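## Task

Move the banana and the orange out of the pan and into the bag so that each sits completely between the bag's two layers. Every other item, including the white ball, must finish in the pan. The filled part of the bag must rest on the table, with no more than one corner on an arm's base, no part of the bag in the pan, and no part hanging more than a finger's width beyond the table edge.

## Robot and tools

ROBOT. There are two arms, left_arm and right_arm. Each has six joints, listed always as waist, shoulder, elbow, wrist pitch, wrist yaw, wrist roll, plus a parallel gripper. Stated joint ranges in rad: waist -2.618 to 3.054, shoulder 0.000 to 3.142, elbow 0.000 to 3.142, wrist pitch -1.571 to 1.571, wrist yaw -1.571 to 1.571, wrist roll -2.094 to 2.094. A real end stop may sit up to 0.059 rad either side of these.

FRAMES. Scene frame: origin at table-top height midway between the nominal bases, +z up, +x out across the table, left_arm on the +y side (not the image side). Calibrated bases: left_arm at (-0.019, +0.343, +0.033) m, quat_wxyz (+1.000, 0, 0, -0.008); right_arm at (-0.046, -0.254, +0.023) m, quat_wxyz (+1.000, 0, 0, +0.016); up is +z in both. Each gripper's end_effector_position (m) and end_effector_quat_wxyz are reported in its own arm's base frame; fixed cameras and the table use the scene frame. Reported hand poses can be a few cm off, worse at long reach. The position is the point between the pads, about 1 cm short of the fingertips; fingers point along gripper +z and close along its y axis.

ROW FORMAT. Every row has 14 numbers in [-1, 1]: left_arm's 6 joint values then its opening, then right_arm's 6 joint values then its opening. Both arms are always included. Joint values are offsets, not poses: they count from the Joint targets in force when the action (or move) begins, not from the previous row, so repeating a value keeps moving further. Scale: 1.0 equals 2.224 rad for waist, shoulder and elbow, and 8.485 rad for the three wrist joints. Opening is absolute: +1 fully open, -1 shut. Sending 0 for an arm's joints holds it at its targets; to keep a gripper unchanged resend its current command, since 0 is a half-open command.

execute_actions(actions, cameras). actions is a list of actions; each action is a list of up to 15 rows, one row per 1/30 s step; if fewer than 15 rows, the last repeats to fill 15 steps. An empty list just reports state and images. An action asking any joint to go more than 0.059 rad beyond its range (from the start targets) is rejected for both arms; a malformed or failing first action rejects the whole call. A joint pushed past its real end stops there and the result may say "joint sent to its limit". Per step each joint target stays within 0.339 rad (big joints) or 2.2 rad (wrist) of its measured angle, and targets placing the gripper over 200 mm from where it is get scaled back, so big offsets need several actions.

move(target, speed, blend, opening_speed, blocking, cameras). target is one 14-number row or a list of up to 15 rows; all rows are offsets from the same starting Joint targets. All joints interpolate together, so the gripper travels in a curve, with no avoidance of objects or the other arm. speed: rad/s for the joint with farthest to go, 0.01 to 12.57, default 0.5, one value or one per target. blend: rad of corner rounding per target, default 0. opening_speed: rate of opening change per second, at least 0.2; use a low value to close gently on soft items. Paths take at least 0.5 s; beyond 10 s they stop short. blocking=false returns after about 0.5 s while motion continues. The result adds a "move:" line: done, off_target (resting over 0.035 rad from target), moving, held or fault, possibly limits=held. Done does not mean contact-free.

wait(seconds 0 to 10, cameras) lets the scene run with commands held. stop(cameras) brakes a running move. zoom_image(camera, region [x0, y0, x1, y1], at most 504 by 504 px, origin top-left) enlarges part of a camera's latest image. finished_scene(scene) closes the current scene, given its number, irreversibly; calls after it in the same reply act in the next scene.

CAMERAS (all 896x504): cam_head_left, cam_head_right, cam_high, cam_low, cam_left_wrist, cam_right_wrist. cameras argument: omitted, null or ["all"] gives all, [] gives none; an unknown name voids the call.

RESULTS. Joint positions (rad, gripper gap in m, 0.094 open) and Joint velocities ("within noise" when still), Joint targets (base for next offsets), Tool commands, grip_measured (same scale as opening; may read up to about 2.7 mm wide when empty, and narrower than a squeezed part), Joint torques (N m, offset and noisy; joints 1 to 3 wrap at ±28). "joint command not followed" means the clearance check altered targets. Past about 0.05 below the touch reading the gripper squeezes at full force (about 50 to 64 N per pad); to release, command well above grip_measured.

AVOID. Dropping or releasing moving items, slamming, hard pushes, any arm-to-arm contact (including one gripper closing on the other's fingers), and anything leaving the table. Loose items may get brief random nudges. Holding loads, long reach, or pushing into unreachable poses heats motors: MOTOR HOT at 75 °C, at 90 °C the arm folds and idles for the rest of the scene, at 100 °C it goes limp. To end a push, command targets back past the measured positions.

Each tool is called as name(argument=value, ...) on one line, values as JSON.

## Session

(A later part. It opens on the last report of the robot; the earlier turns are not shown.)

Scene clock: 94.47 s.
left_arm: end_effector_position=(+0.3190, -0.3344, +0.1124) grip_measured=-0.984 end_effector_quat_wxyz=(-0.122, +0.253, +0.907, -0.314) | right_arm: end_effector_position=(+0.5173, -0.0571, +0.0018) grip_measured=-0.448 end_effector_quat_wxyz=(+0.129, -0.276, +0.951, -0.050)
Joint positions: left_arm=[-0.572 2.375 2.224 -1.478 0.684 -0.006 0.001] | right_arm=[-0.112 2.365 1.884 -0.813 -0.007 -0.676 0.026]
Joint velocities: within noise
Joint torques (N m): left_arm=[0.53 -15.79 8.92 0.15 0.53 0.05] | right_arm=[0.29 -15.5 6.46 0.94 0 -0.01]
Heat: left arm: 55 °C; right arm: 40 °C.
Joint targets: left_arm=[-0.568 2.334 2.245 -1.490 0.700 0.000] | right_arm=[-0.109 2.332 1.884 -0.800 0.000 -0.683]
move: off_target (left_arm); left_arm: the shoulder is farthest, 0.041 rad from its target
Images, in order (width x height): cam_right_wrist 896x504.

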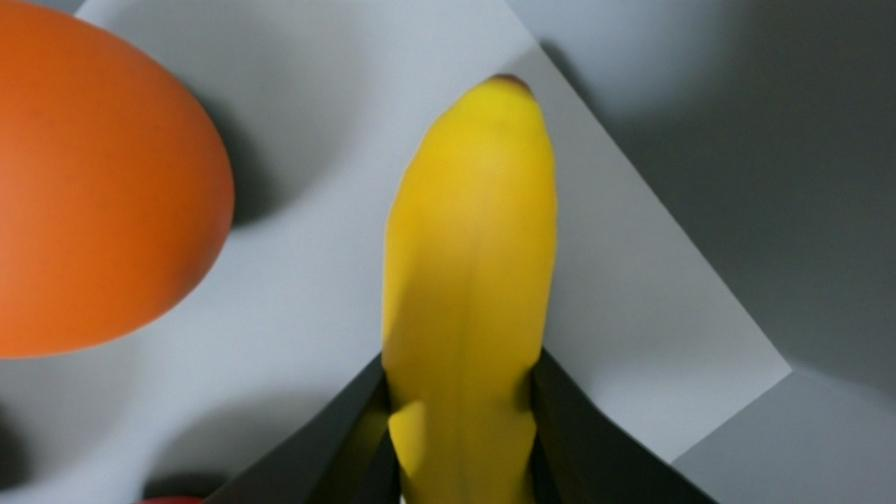

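move(target=[0,0,0,0,0,0,-1,0,-0.0594,0.0724,-0.0359,0,0,-0.6], speed=0.3, cameras=["cam_right_wrist","cam_head_right"])

move(target=[[0,0,0,0,0,0,-1,0.094,-0.3093,-0.5418,0.1284,0,0.0805,-0.6],[0,0,0,0,0,0,-1,0.2064,-0.4982,-0.7734,0.1633,0,0.163,-0.6],[0,0,0,0,0,0,-1,0.3413,-0.218,-0.8701,0.2846,0,0.2655,-0.6]], speed=0.6, blend=0.15, cameras=["cam_right_wrist","cam_head_left","cam_head_right","cam_low"])

Scene clock: 97.37 s.
left_arm: end_effector_position=(+0.3190, -0.3344, +0.1124) grip_measured=-0.984 end_effector_quat_wxyz=(-0.122, +0.253, +0.907, -0.314) | right_arm: end_effector_position=(+0.4932, -0.0543, +0.0818) grip_measured=-0.448 end_effector_quat_wxyz=(+0.111, -0.277, +0.954, -0.042)
Joint positions: left_arm=[-0.572 2.375 2.224 -1.478 0.684 -0.006 0.001] | right_arm=[-0.112 2.251 2.019 -1.101 -0.007 -0.676 0.026]
Joint velocities: within noise
Joint torques (N m): left_arm=[0.46 -15.77 8.9 0.15 0.54 0.05] | right_arm=[0.31 -16.46 8.91 0.66 0 -0.01]
Heat: left arm: 56 °C; right arm: 42 °C.
Joint targets: left_arm=[-0.568 2.334 2.245 -1.490 0.700 0.000] | right_arm=[-0.109 2.200 2.044 -1.104 0.000 -0.683]
move: off_target (left_arm, right_arm); left_arm: the shoulder is farthest, 0.041 rad from its target; right_arm: the shoulder is farthest, 0.051 rad from its target
Images, in order (width x height): cam_head_right 896x504, cam_right_wrist 896x504.

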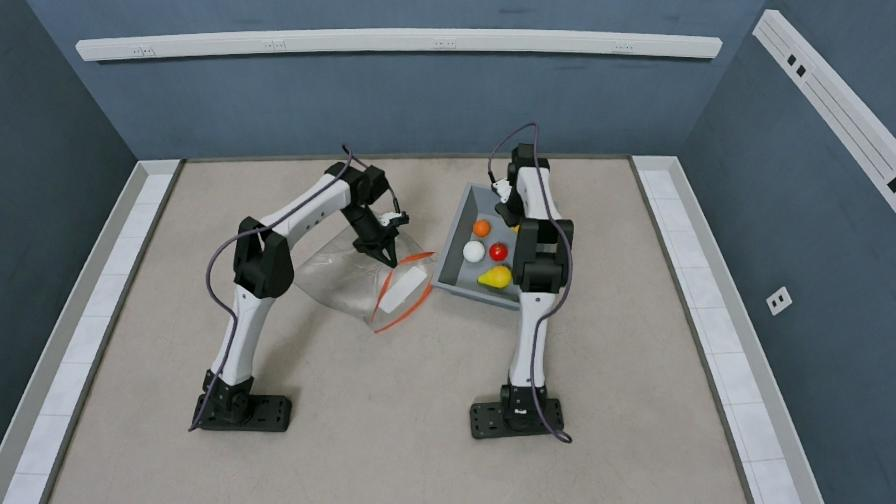

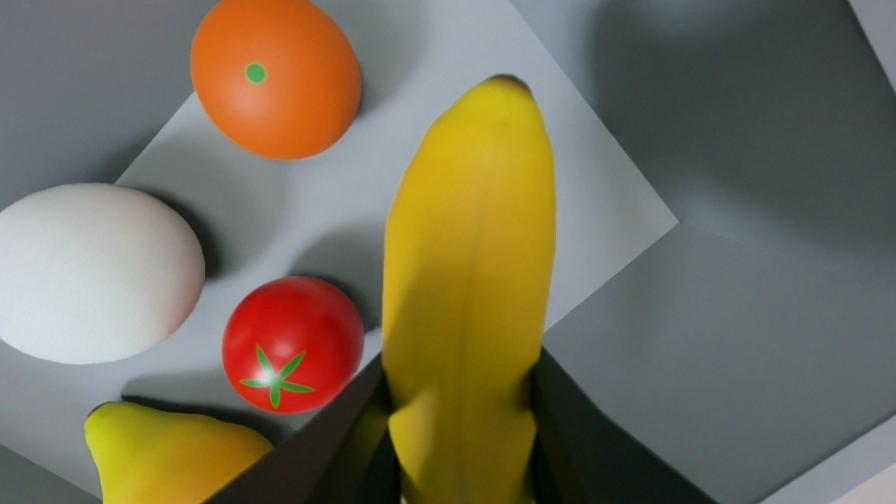

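Scene clock: 103.10 s.
left_arm: end_effector_position=(+0.3190, -0.3344, +0.1124) grip_measured=-0.984 end_effector_quat_wxyz=(-0.122, +0.253, +0.907, -0.314) | right_arm: end_effector_position=(+0.2780, +0.2052, +0.0576) grip_measured=-0.448 end_effector_quat_wxyz=(+0.274, +0.357, +0.719, +0.529)
Joint positions: left_arm=[-0.572 2.375 2.224 -1.478 0.684 -0.006 0.001] | right_arm=[0.64 1.704 0.114 1.296 0.009 1.555 0.026]
Joint velocities: within noise
Joint torques (N m): left_arm=[0.5 -15.72 8.9 0.14 0.53 0.05] | right_arm=[0.96 -3.4 2.77 2.08 -0.09 0.12]
Heat: left arm: 58 °C; right arm: 41 °C.
Joint targets: left_arm=[-0.568 2.334 2.245 -1.489 0.700 0.000] | right_arm=[0.650 1.715 0.109 1.310 0.000 1.570]
move: off_target (left_arm); left_arm: the shoulder is farthest, 0.041 rad from its target
Images, in order (width x height): cam_head_left 896x504, cam_head_right 896x504, cam_low 896x504, cam_right_wrist 896x504.

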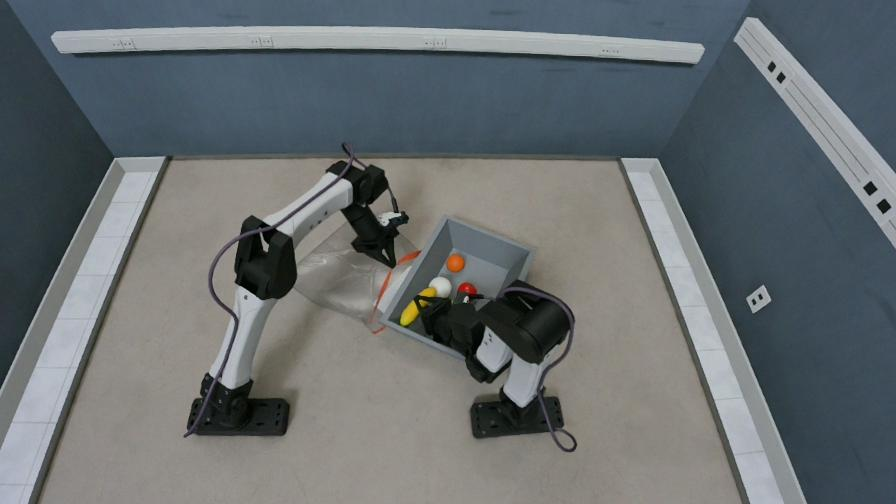

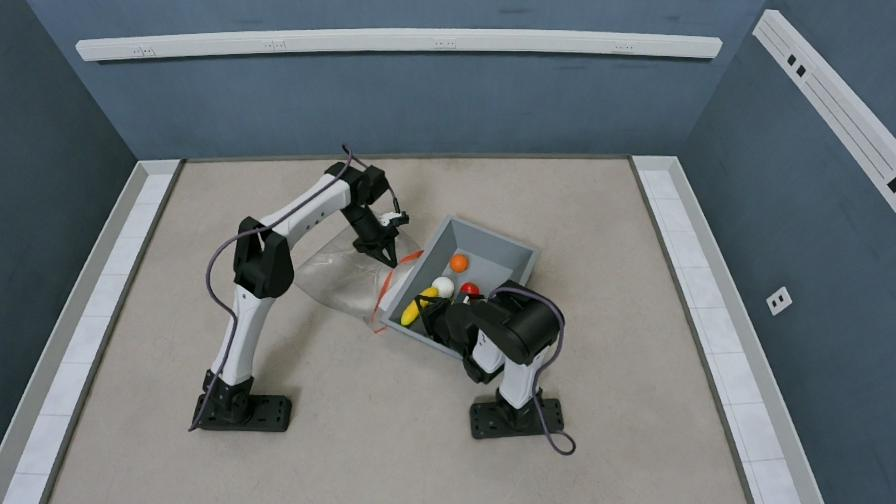

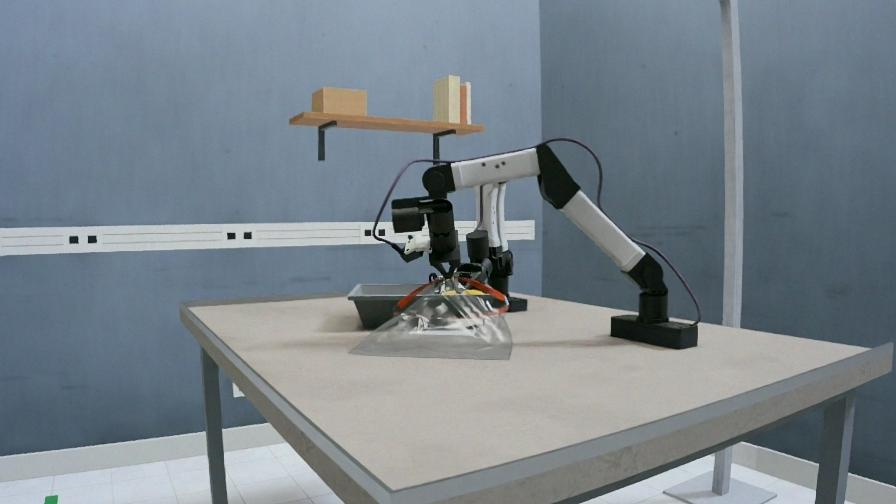

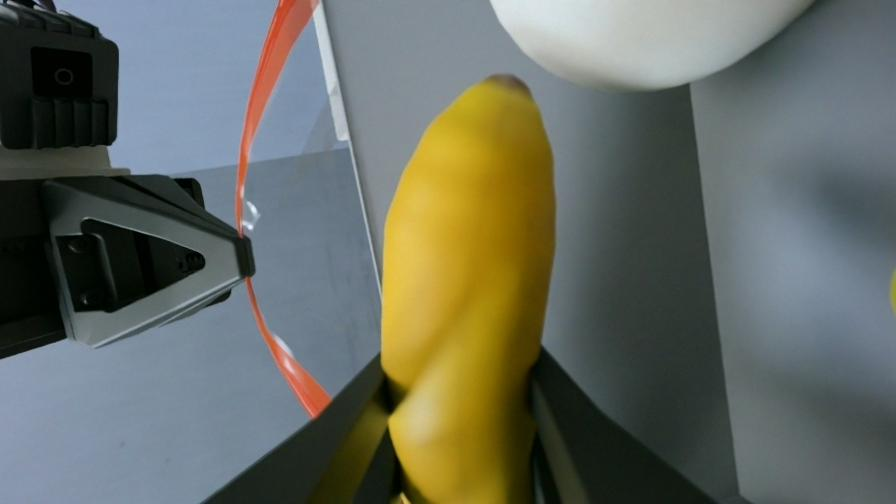

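zoom_image(camera="cam_head_right", region=[340, 200, 580, 380])

zoom_image(camera="cam_low", region=[320, 200, 560, 380])

execute_actions(actions=[], cameras=["cam_left_wrist","cam_high"])

Scaled by 2.100 from the camera's 896x504 image, which has a finer 1280x720 frame.

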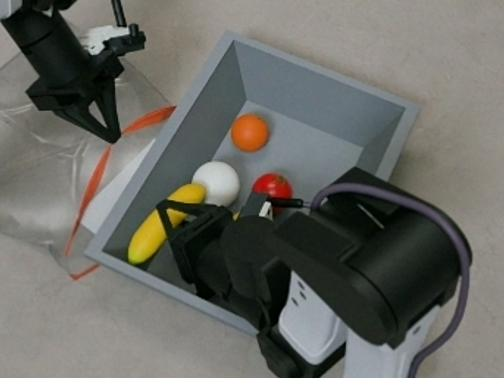

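Scaled by 2.100 from the camera's 896x504 image, which has a finer 1280x720 frame.

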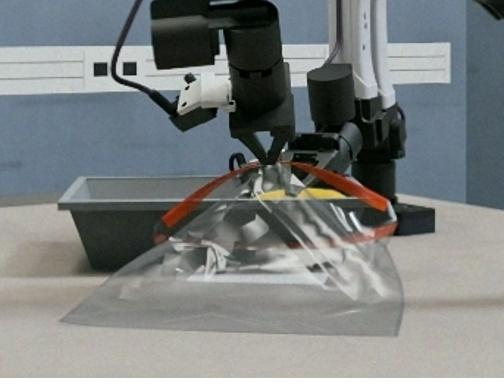

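Scene clock: 103.73 s.
left_arm: end_effector_position=(+0.3190, -0.3344, +0.1124) grip_measured=-0.984 end_effector_quat_wxyz=(-0.122, +0.253, +0.907, -0.314) | right_arm: end_effector_position=(+0.2780, +0.2052, +0.0577) grip_measured=-0.448 end_effector_quat_wxyz=(+0.274, +0.357, +0.719, +0.529)
Joint positions: left_arm=[-0.572 2.375 2.224 -1.478 0.684 -0.006 0.001] | right_arm=[0.64 1.704 0.114 1.297 0.009 1.556 0.026]
Joint velocities: within noise
Joint torques (N m): left_arm=[0.5 -15.73 8.9 0.15 0.53 0.04] | right_arm=[0.98 -3.41 2.78 2.06 -0.09 0.13]
Heat: left arm: 58 °C; right arm: 41 °C.
Joint targets: left_arm=[-0.568 2.334 2.245 -1.489 0.700 0.000] | right_arm=[0.650 1.715 0.109 1.310 0.000 1.570]
Tool commands: left_gripper/opening=-1.0 right_gripper/opening=-0.6
Images, in order (width x height): cam_high 896x504, cam_left_wrist 896x504.

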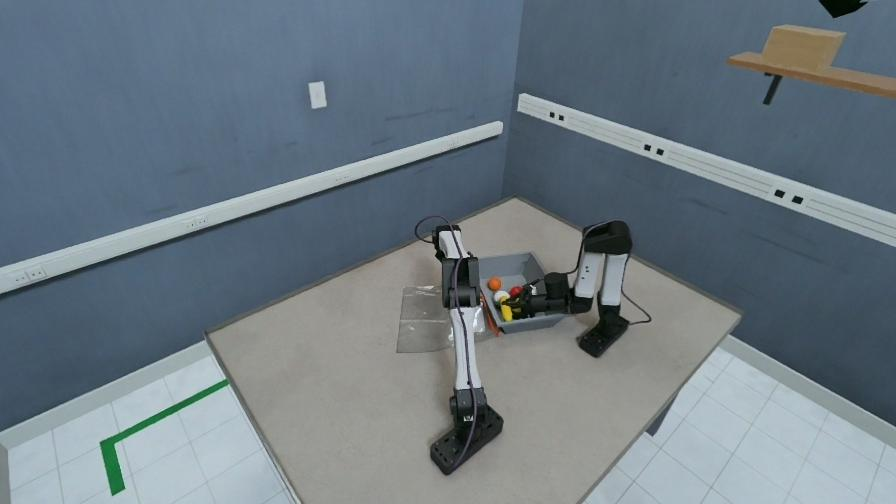

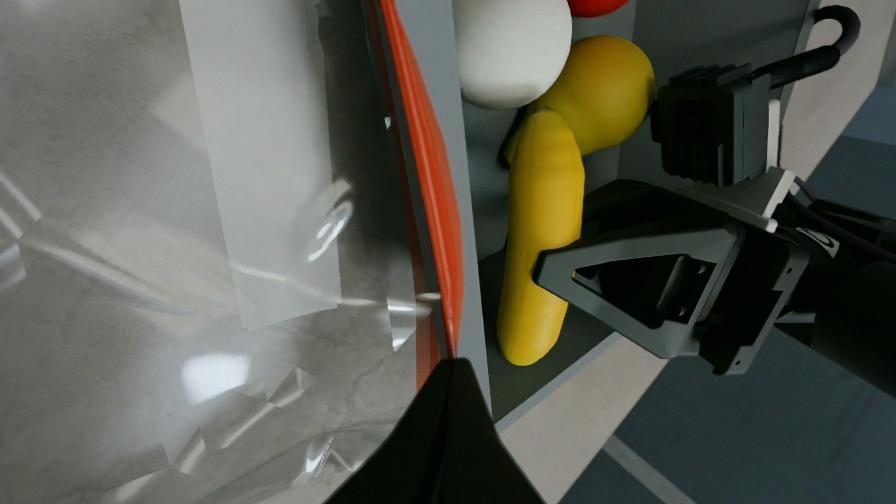

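move(target=[[0,0,0,0,0,0,-1,0,-0.29,0.1084,-0.1161,0,-0.0318,-0.6],[0,0,0,0,0,0,-1,-0.1574,-0.1237,0.3894,-0.1933,0,-0.185,-0.6],[0,0,0,0,0,0,-1,-0.304,0.1866,0.8862,-0.3058,0,-0.2911,-0.6]], speed=[0.5,0.7,0.7], blend=0.1, cameras=["cam_right_wrist","cam_head_right","cam_low"])

zoom_image(camera="cam_head_right", region=[340, 200, 580, 380])

Scene clock: 112.47 s.
left_arm: end_effector_position=(+0.3190, -0.3344, +0.1124) grip_measured=-0.984 end_effector_quat_wxyz=(-0.122, +0.253, +0.907, -0.314) | right_arm: end_effector_position=(+0.4602, -0.0125, +0.1427) grip_measured=-0.448 end_effector_quat_wxyz=(+0.098, -0.417, +0.902, -0.052)
Joint positions: left_arm=[-0.572 2.375 2.224 -1.478 0.684 -0.006 0.001] | right_arm=[-0.025 2.118 2.052 -1.281 0.007 -0.892 0.026]
Joint velocities: within noise
Joint torques (N m): left_arm=[0.5 -15.8 8.9 0.15 0.54 0.04] | right_arm=[-0.1 -9.84 9.06 0.63 -0.13 -0.02]
Heat: left arm: 61 °C; right arm: 40 °C.
Joint targets: left_arm=[-0.568 2.334 2.245 -1.489 0.700 0.000] | right_arm=[-0.026 2.131 2.080 -1.284 0.000 -0.900]
move: off_target (left_arm); left_arm: the shoulder is farthest, 0.041 rad from its target
Images, in order (width x height): cam_head_right 896x504, cam_low 896x504, cam_right_wrist 896x504.

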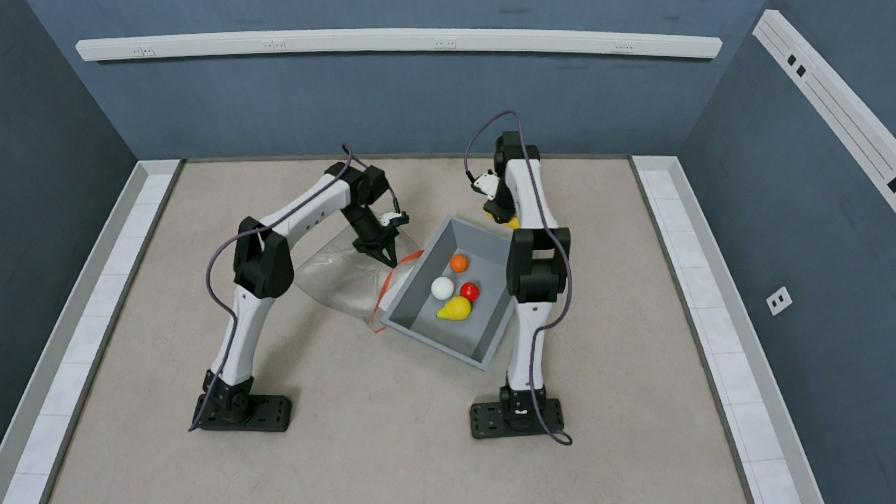

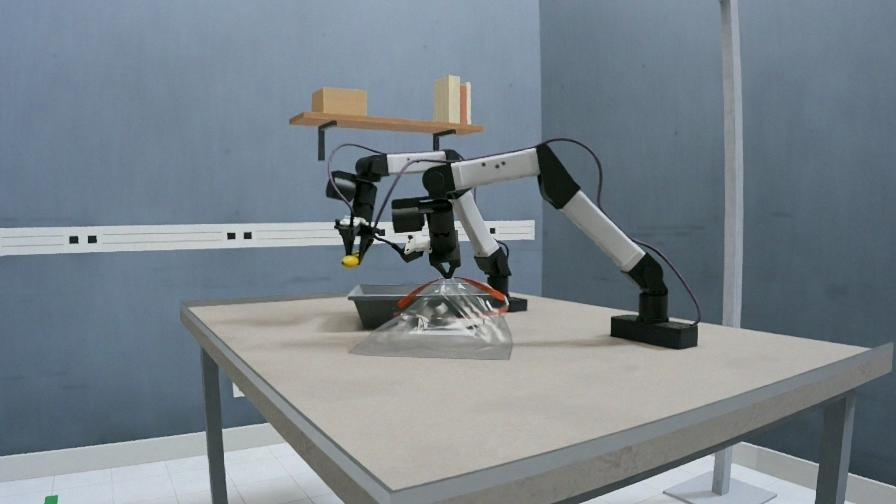

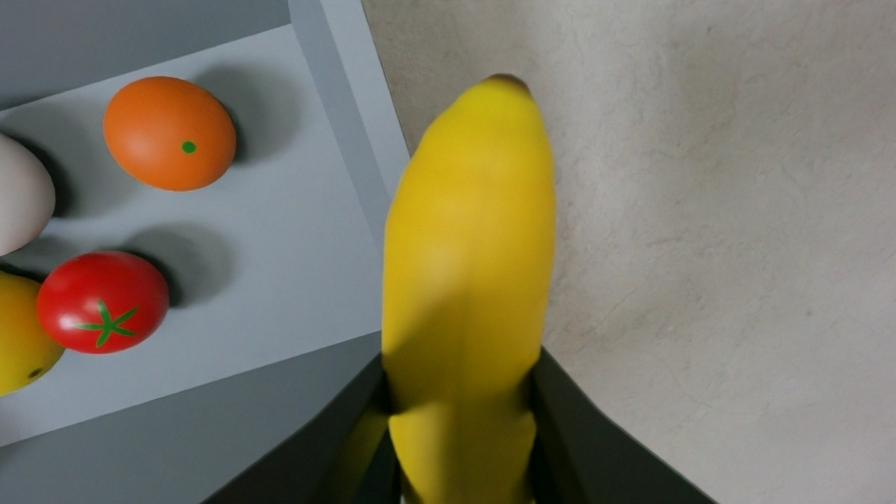

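Scaled by 2.100 from the camera's 896x504 image, which has a finer 1280x720 frame.

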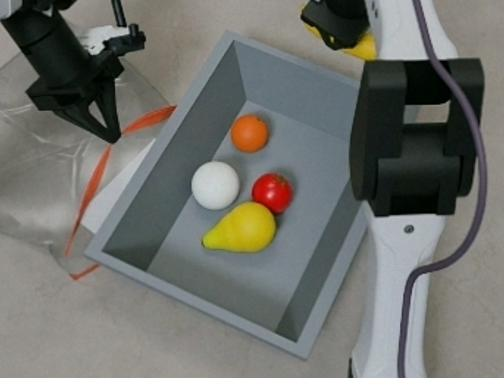

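move(target=[[0,0,0,0,0,0,-1,0.014,-0.0881,-0.1709,0.0205,0,-0.0318,-0.6],[0,0,0,0,0,0,-1,0.014,-0.0634,-0.2878,0.057,0,-0.0318,-0.6]], speed=[0.6,0.4], cameras=["cam_right_wrist","cam_head_right","cam_low"])

zoom_image(camera="cam_head_right", region=[340, 180, 580, 360])

Scene clock: 116.23 s.
left_arm: end_effector_position=(+0.3190, -0.3344, +0.1124) grip_measured=-0.984 end_effector_quat_wxyz=(-0.122, +0.253, +0.907, -0.314) | right_arm: end_effector_position=(+0.4193, -0.0013, +0.0422) grip_measured=-0.448 end_effector_quat_wxyz=(+0.090, -0.545, +0.831, -0.063)
Joint positions: left_arm=[-0.572 2.375 2.224 -1.478 0.684 -0.006 0.001] | right_arm=[0 1.978 1.441 -0.815 0.007 -1.163 0.026]
Joint velocities: within noise
Joint torques (N m): left_arm=[0.5 -15.76 8.88 0.15 0.53 0.04] | right_arm=[0.55 -8.64 6.12 0.83 -0.13 -0.02]
Heat: left arm: 61 °C; right arm: 40 °C.
Joint targets: left_arm=[-0.568 2.334 2.245 -1.489 0.700 0.000] | right_arm=[0.005 1.990 1.440 -0.801 0.000 -1.170]
move: off_target (left_arm); left_arm: the shoulder is farthest, 0.041 rad from its target
Images, in order (width x height): cam_head_right 896x504, cam_low 896x504, cam_right_wrist 896x504.

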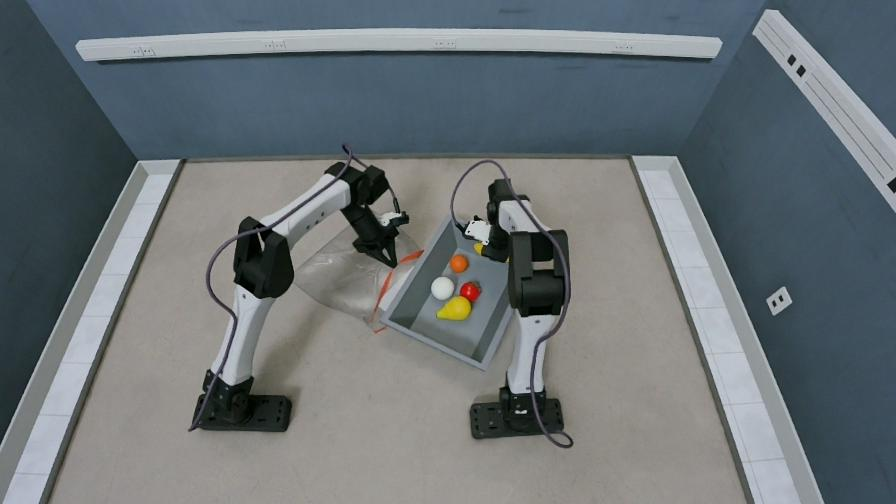

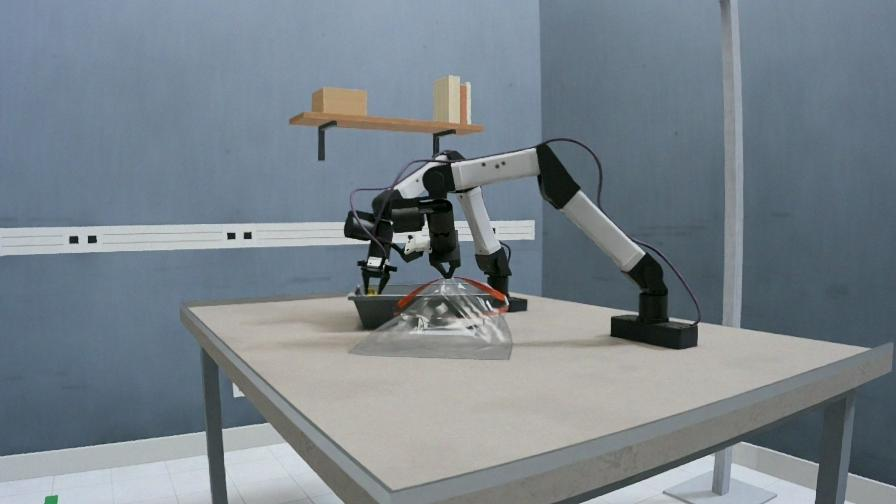

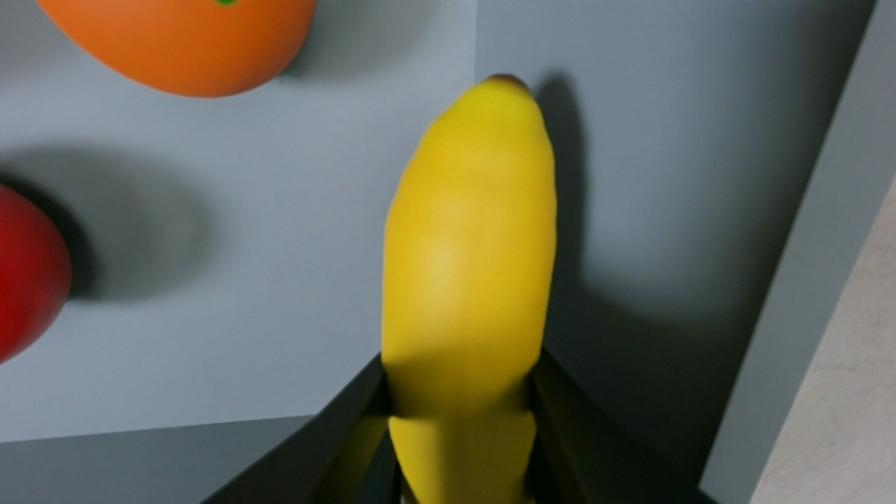

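Scaled by 2.100 from the camera's 896x504 image, which has a finer 1280x720 frame.

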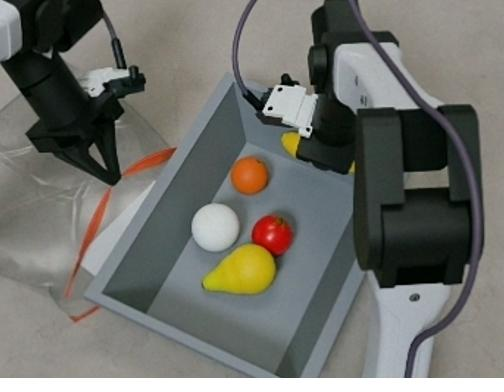

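move(target=[0,0,0,0,0,0,-1,-0.0445,0.2248,0.3597,-0.0299,0,-0.0118,-0.6], speed=0.35, cameras=["cam_right_wrist","cam_head_right"])

zoom_image(camera="cam_head_right", region=[340, 160, 580, 340])

Scene clock: 119.23 s.
left_arm: end_effector_position=(+0.3190, -0.3344, +0.1124) grip_measured=-0.984 end_effector_quat_wxyz=(-0.122, +0.253, +0.907, -0.314) | right_arm: end_effector_position=(+0.5373, -0.0453, +0.0338) grip_measured=-0.448 end_effector_quat_wxyz=(+0.096, -0.552, +0.825, -0.077)
Joint positions: left_arm=[-0.572 2.375 2.224 -1.478 0.684 -0.006 0.001] | right_arm=[-0.084 2.472 2.211 -1.064 0 -1.264 0.026]
Joint velocities: within noise
Joint torques (N m): left_arm=[0.49 -15.79 8.88 0.15 0.54 0.05] | right_arm=[-0.9 -11.78 9.25 0.81 -0.09 0]
Heat: left arm: 62 °C; right arm: 41 °C.
Joint targets: left_arm=[-0.568 2.334 2.245 -1.489 0.700 0.000] | right_arm=[-0.094 2.490 2.240 -1.054 0.000 -1.270]
move: off_target (left_arm); left_arm: the shoulder is farthest, 0.041 rad from its target
Images, in order (width x height): cam_head_right 896x504, cam_right_wrist 896x504.

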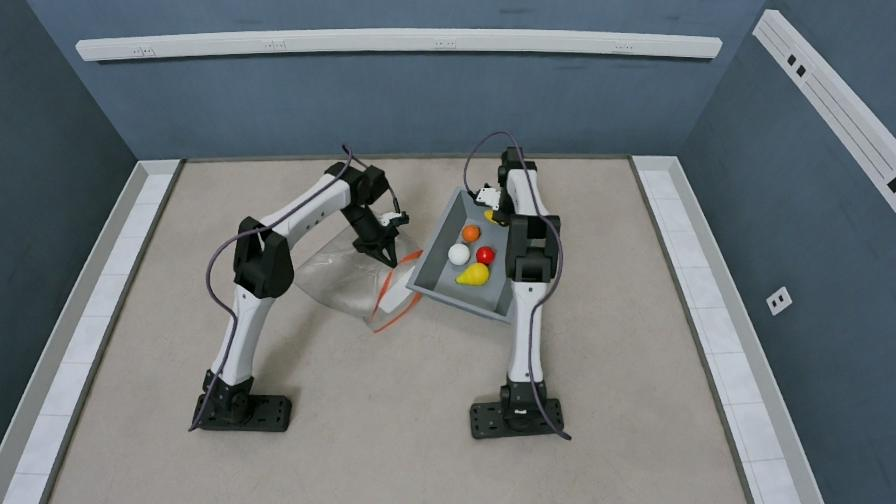

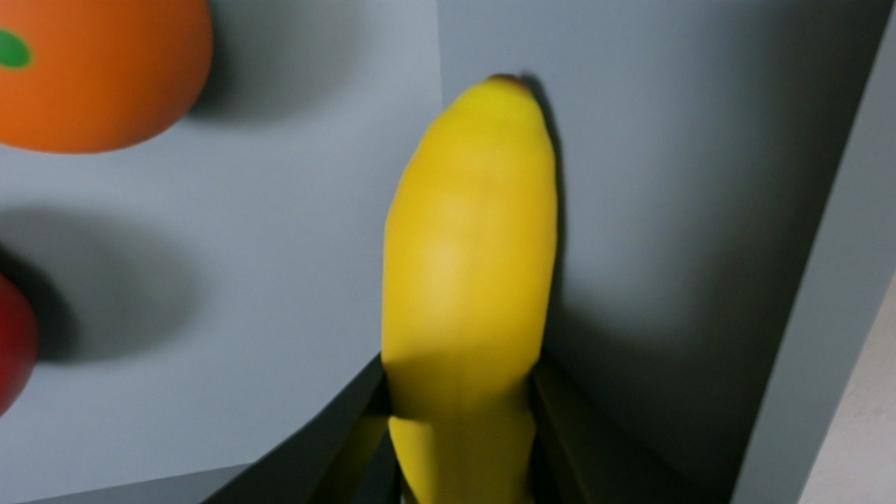

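Scaled by 2.100 from the camera's 896x504 image, which has a finer 1280x720 frame.

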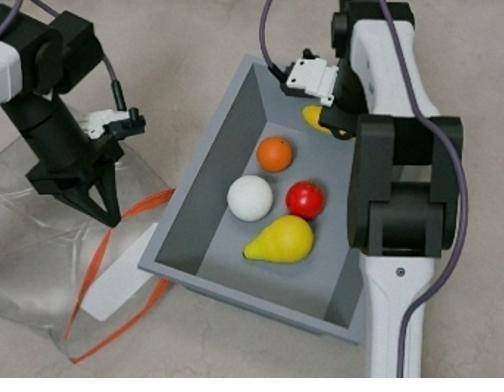

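move(target=[[0,0,0,0,0,0,-1,0,-0.0764,0.009,-0.0172,0,0,-0.6],[0,0,0,0,0,0,-1,-0.0126,-0.1686,-0.1574,-0.0007,0,0.185,-0.6],[0,0,0,0,0,0,-1,-0.0126,-0.1448,-0.2482,0.0276,0,0.185,-0.6],[0,0,0,0,0,0,-1,-0.082,-0.1713,-0.29,0.0317,0,0.1676,-0.6]], speed=[0.35,0.5,0.4,0.25], blend=[0.05,0.05,0,0], cameras=["cam_right_wrist","cam_head_right"])

zoom_image(camera="cam_head_right", region=[340, 160, 580, 340])

Scene clock: 126.43 s.
left_arm: end_effector_position=(+0.3190, -0.3344, +0.1124) grip_measured=-0.984 end_effector_quat_wxyz=(-0.122, +0.253, +0.907, -0.314) | right_arm: end_effector_position=(+0.4415, -0.1203, +0.0140) grip_measured=-0.449 end_effector_quat_wxyz=(+0.106, +0.212, +0.971, +0.000)
Joint positions: left_arm=[-0.572 2.375 2.224 -1.478 0.684 -0.006 0.001] | right_arm=[-0.27 2.157 1.599 -0.799 -0.012 0.161 0.026]
Joint velocities: within noise
Joint torques (N m): left_arm=[0.5 -15.77 8.91 0.15 0.53 0.04] | right_arm=[-0.36 -15.31 5.9 0.84 0.11 -0.06]
Heat: left arm: 64 °C; right arm: 45 °C.
Joint targets: left_arm=[-0.568 2.334 2.245 -1.489 0.700 0.000] | right_arm=[-0.276 2.109 1.595 -0.785 0.000 0.152]
move: off_target (left_arm, right_arm); left_arm: the shoulder is farthest, 0.041 rad from its target; right_arm: the shoulder is farthest, 0.048 rad from its target
Images, in order (width x height): cam_head_right 896x504, cam_right_wrist 896x504.

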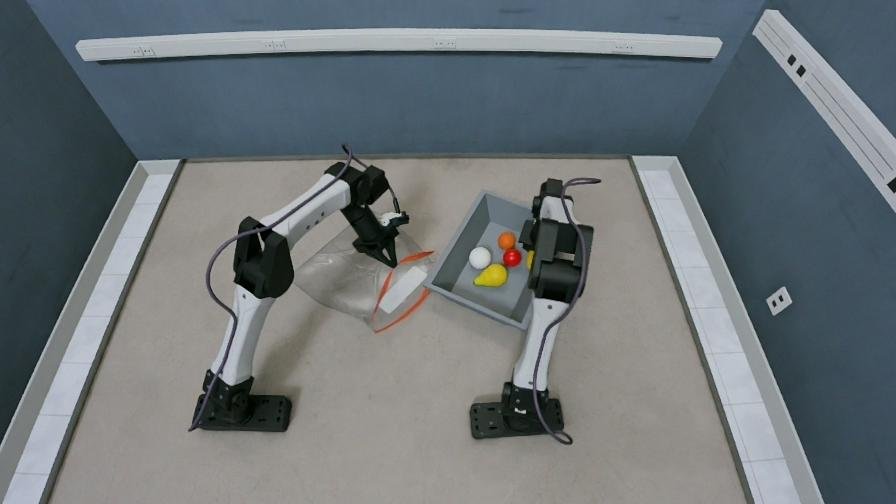

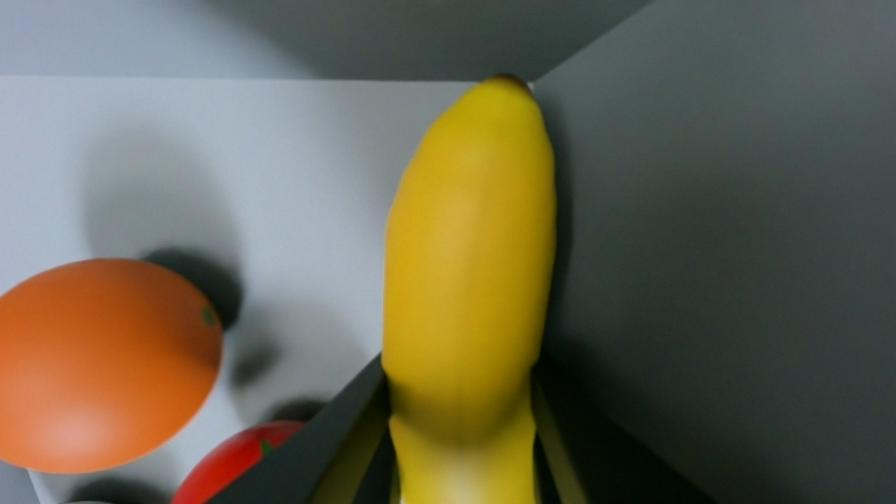

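Scaled by 2.100 from the camera's 896x504 image, which has a finer 1280x720 frame.

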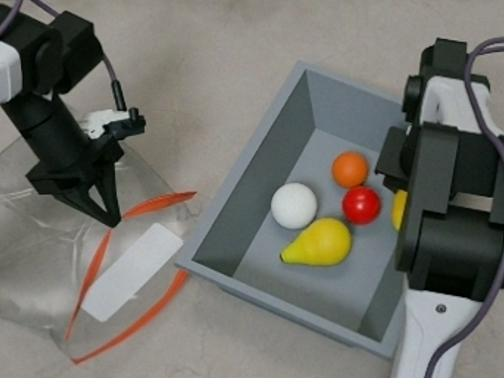

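move(target=[[0,0,0,0,0,0,-1,0.0117,-0.1389,0.0067,-0.0212,0,0,-0.6],[0,0,0,0,0,0,-1,0.259,-0.5166,-0.4631,0.0801,0,0.0764,-0.6],[0,0,0,0,0,0,-1,0.4388,-0.393,-0.6183,0.1709,0,0.1671,-0.6]], speed=[0.5,0.8,0.7], blend=[0.03,0.1,0], cameras=["cam_right_wrist","cam_head_right","cam_left_wrist","cam_low"])

zoom_image(camera="cam_head_right", region=[340, 200, 580, 380])

Scene clock: 131.53 s.
left_arm: end_effector_position=(+0.3190, -0.3344, +0.1124) grip_measured=-0.984 end_effector_quat_wxyz=(-0.122, +0.253, +0.907, -0.314) | right_arm: end_effector_position=(+0.2629, +0.2194, +0.0990) grip_measured=-0.449 end_effector_quat_wxyz=(+0.241, +0.346, +0.748, +0.513)
Joint positions: left_arm=[-0.572 2.375 2.224 -1.478 0.684 -0.006 0.001] | right_arm=[0.692 1.228 0.221 0.64 -0.006 1.563 0.026]
Joint velocities: within noise
Joint torques (N m): left_arm=[0.49 -15.79 8.92 0.16 0.54 0.05] | right_arm=[0.75 -2.41 5.97 2.11 0.05 -0.03]
Heat: left arm: 64 °C; right arm: 45 °C.
Joint targets: left_arm=[-0.568 2.334 2.245 -1.489 0.700 0.000] | right_arm=[0.700 1.234 0.220 0.665 0.000 1.570]
move: off_target (left_arm); left_arm: the shoulder is farthest, 0.041 rad from its target
Images, in order (width x height): cam_head_right 896x504, cam_low 896x504, cam_left_wrist 896x504, cam_right_wrist 896x504.

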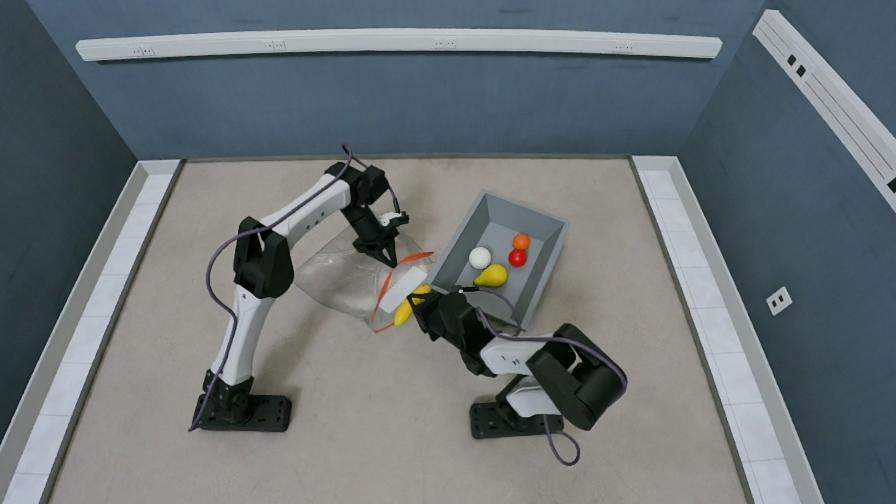

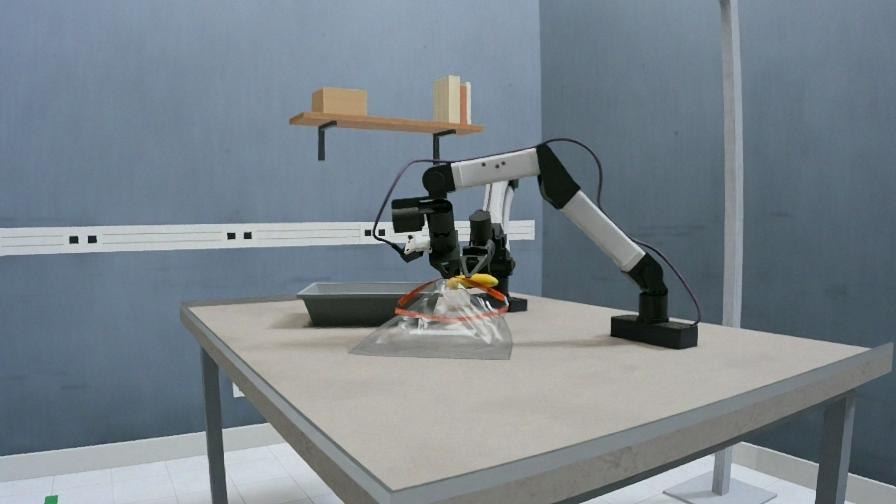

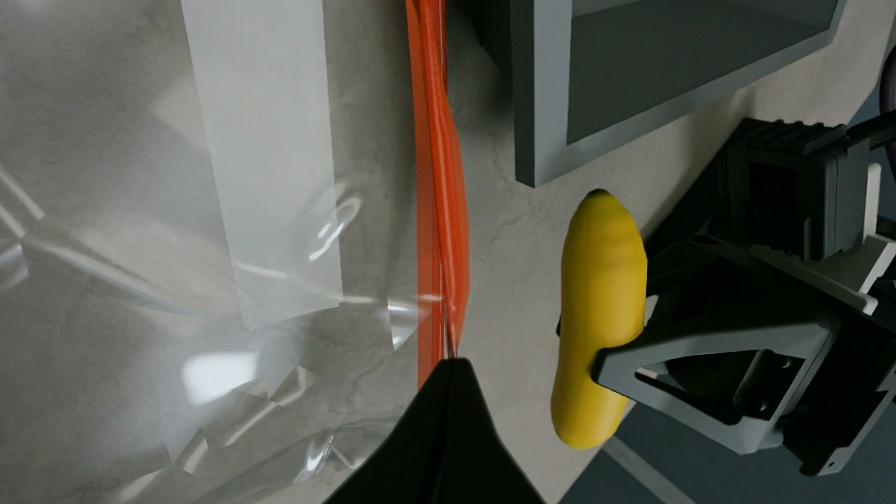

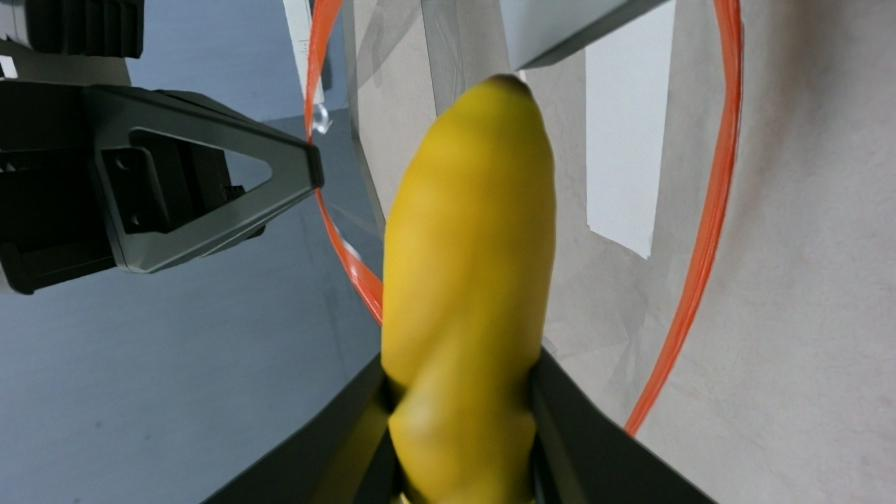

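Scaled by 2.100 from the camera's 896x504 image, which has a finer 1280x720 frame.

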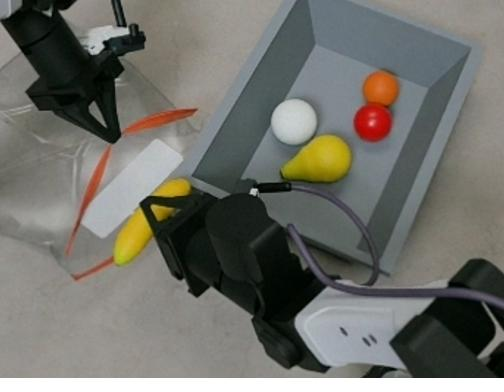

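move(target=[[0,0,0,0,0,0,-1,0.0225,0.05,0,0.008,0,0,-0.6],[0,0,0,0,0,0,-1,0.0225,0.2185,-0.045,0.0754,0,0,-0.6],[0,0,0,0,0,0,-1,0.0225,0.3242,0.0922,0.0654,0,0,-0.6]], speed=[0.3,0.5,0.3], blend=[0.05,0.05,0], cameras=["cam_right_wrist","cam_head_right","cam_left_wrist","cam_low"])

zoom_image(camera="cam_low", region=[320, 200, 560, 380])

Scene clock: 135.20 s.
left_arm: end_effector_position=(+0.3190, -0.3344, +0.1124) grip_measured=-0.984 end_effector_quat_wxyz=(-0.122, +0.253, +0.907, -0.314) | right_arm: end_effector_position=(+0.3071, +0.2838, +0.0390) grip_measured=-0.449 end_effector_quat_wxyz=(+0.235, +0.322, +0.744, +0.536)
Joint positions: left_arm=[-0.572 2.375 2.224 -1.478 0.684 -0.006 0.001] | right_arm=[0.744 1.945 0.408 1.215 -0.006 1.564 0.026]
Joint velocities: within noise
Joint torques (N m): left_arm=[0.51 -15.79 8.91 0.15 0.53 0.05] | right_arm=[0.64 -5.75 5.07 1.92 0.05 0.05]
Heat: left arm: 65 °C; right arm: 44 °C.
Joint targets: left_arm=[-0.568 2.334 2.245 -1.489 0.700 0.000] | right_arm=[0.750 1.955 0.425 1.220 0.000 1.570]
move: off_target (left_arm); left_arm: the shoulder is farthest, 0.041 rad from its target
Images, in order (width x height): cam_head_right 896x504, cam_low 896x504, cam_left_wrist 896x504, cam_right_wrist 896x504.

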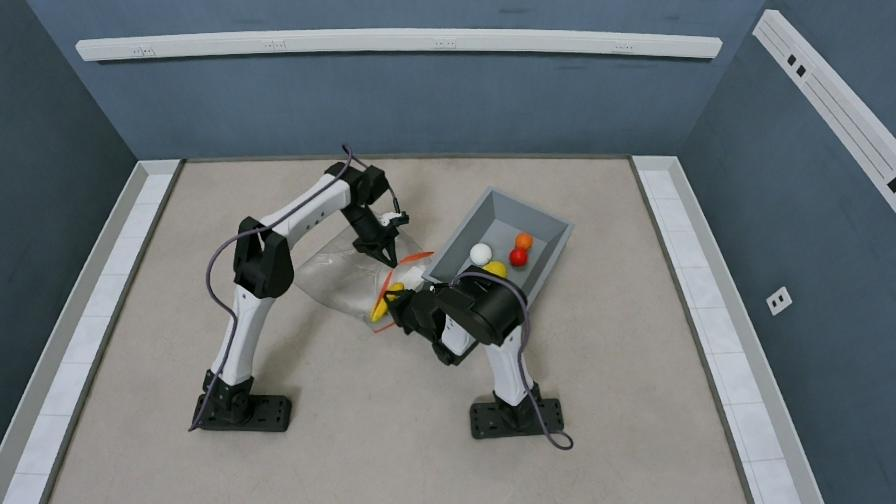

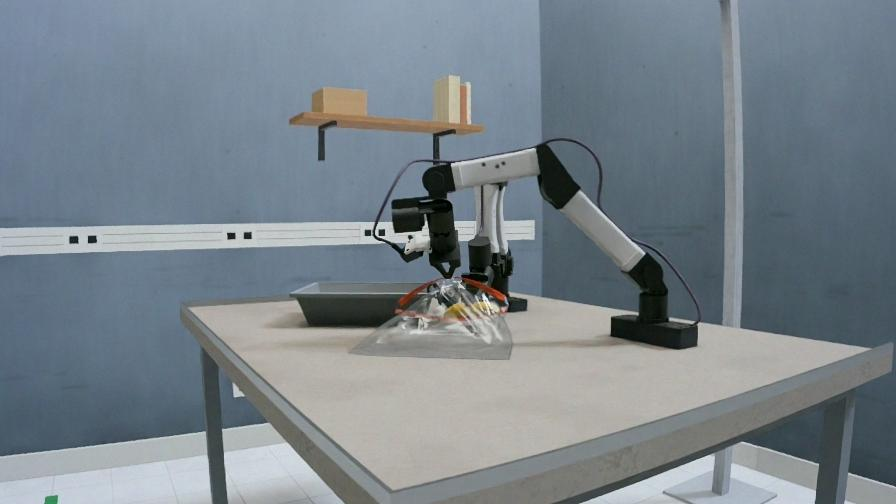

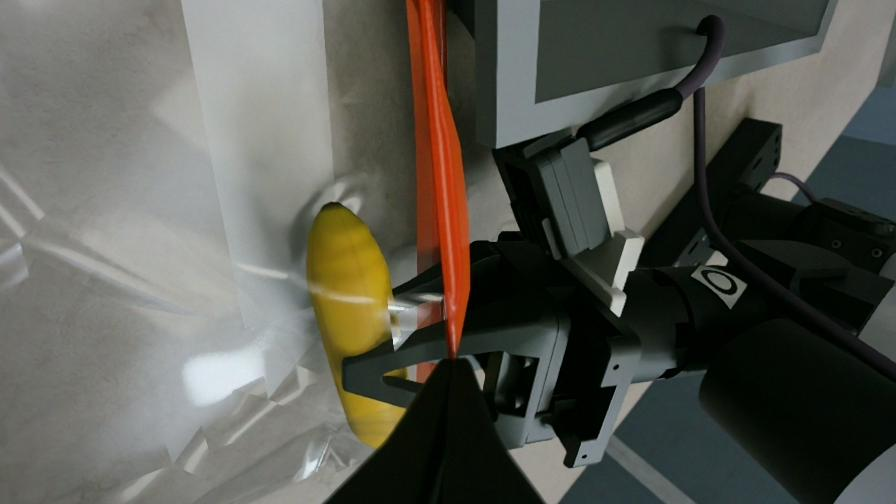

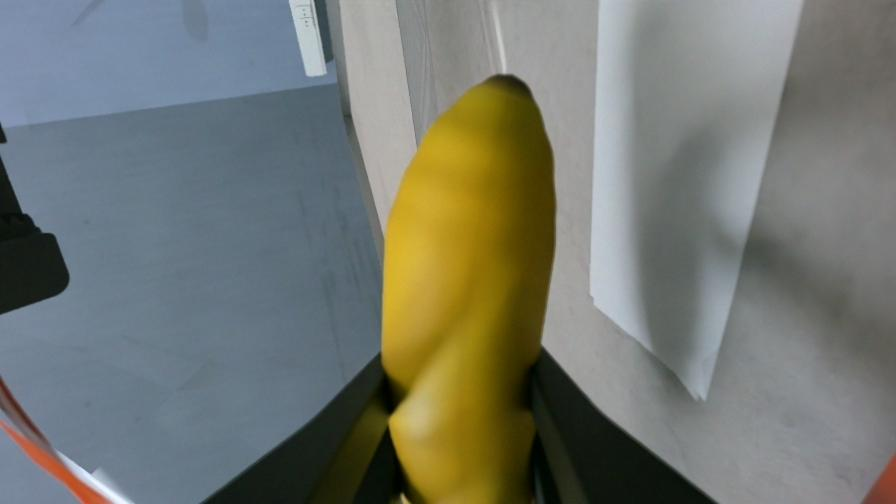

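Scaled by 2.100 from the camera's 896x504 image, which has a finer 1280x720 frame.

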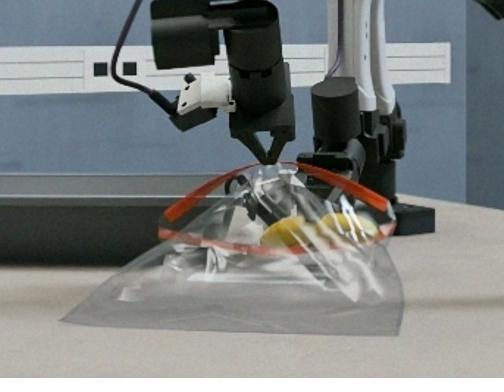

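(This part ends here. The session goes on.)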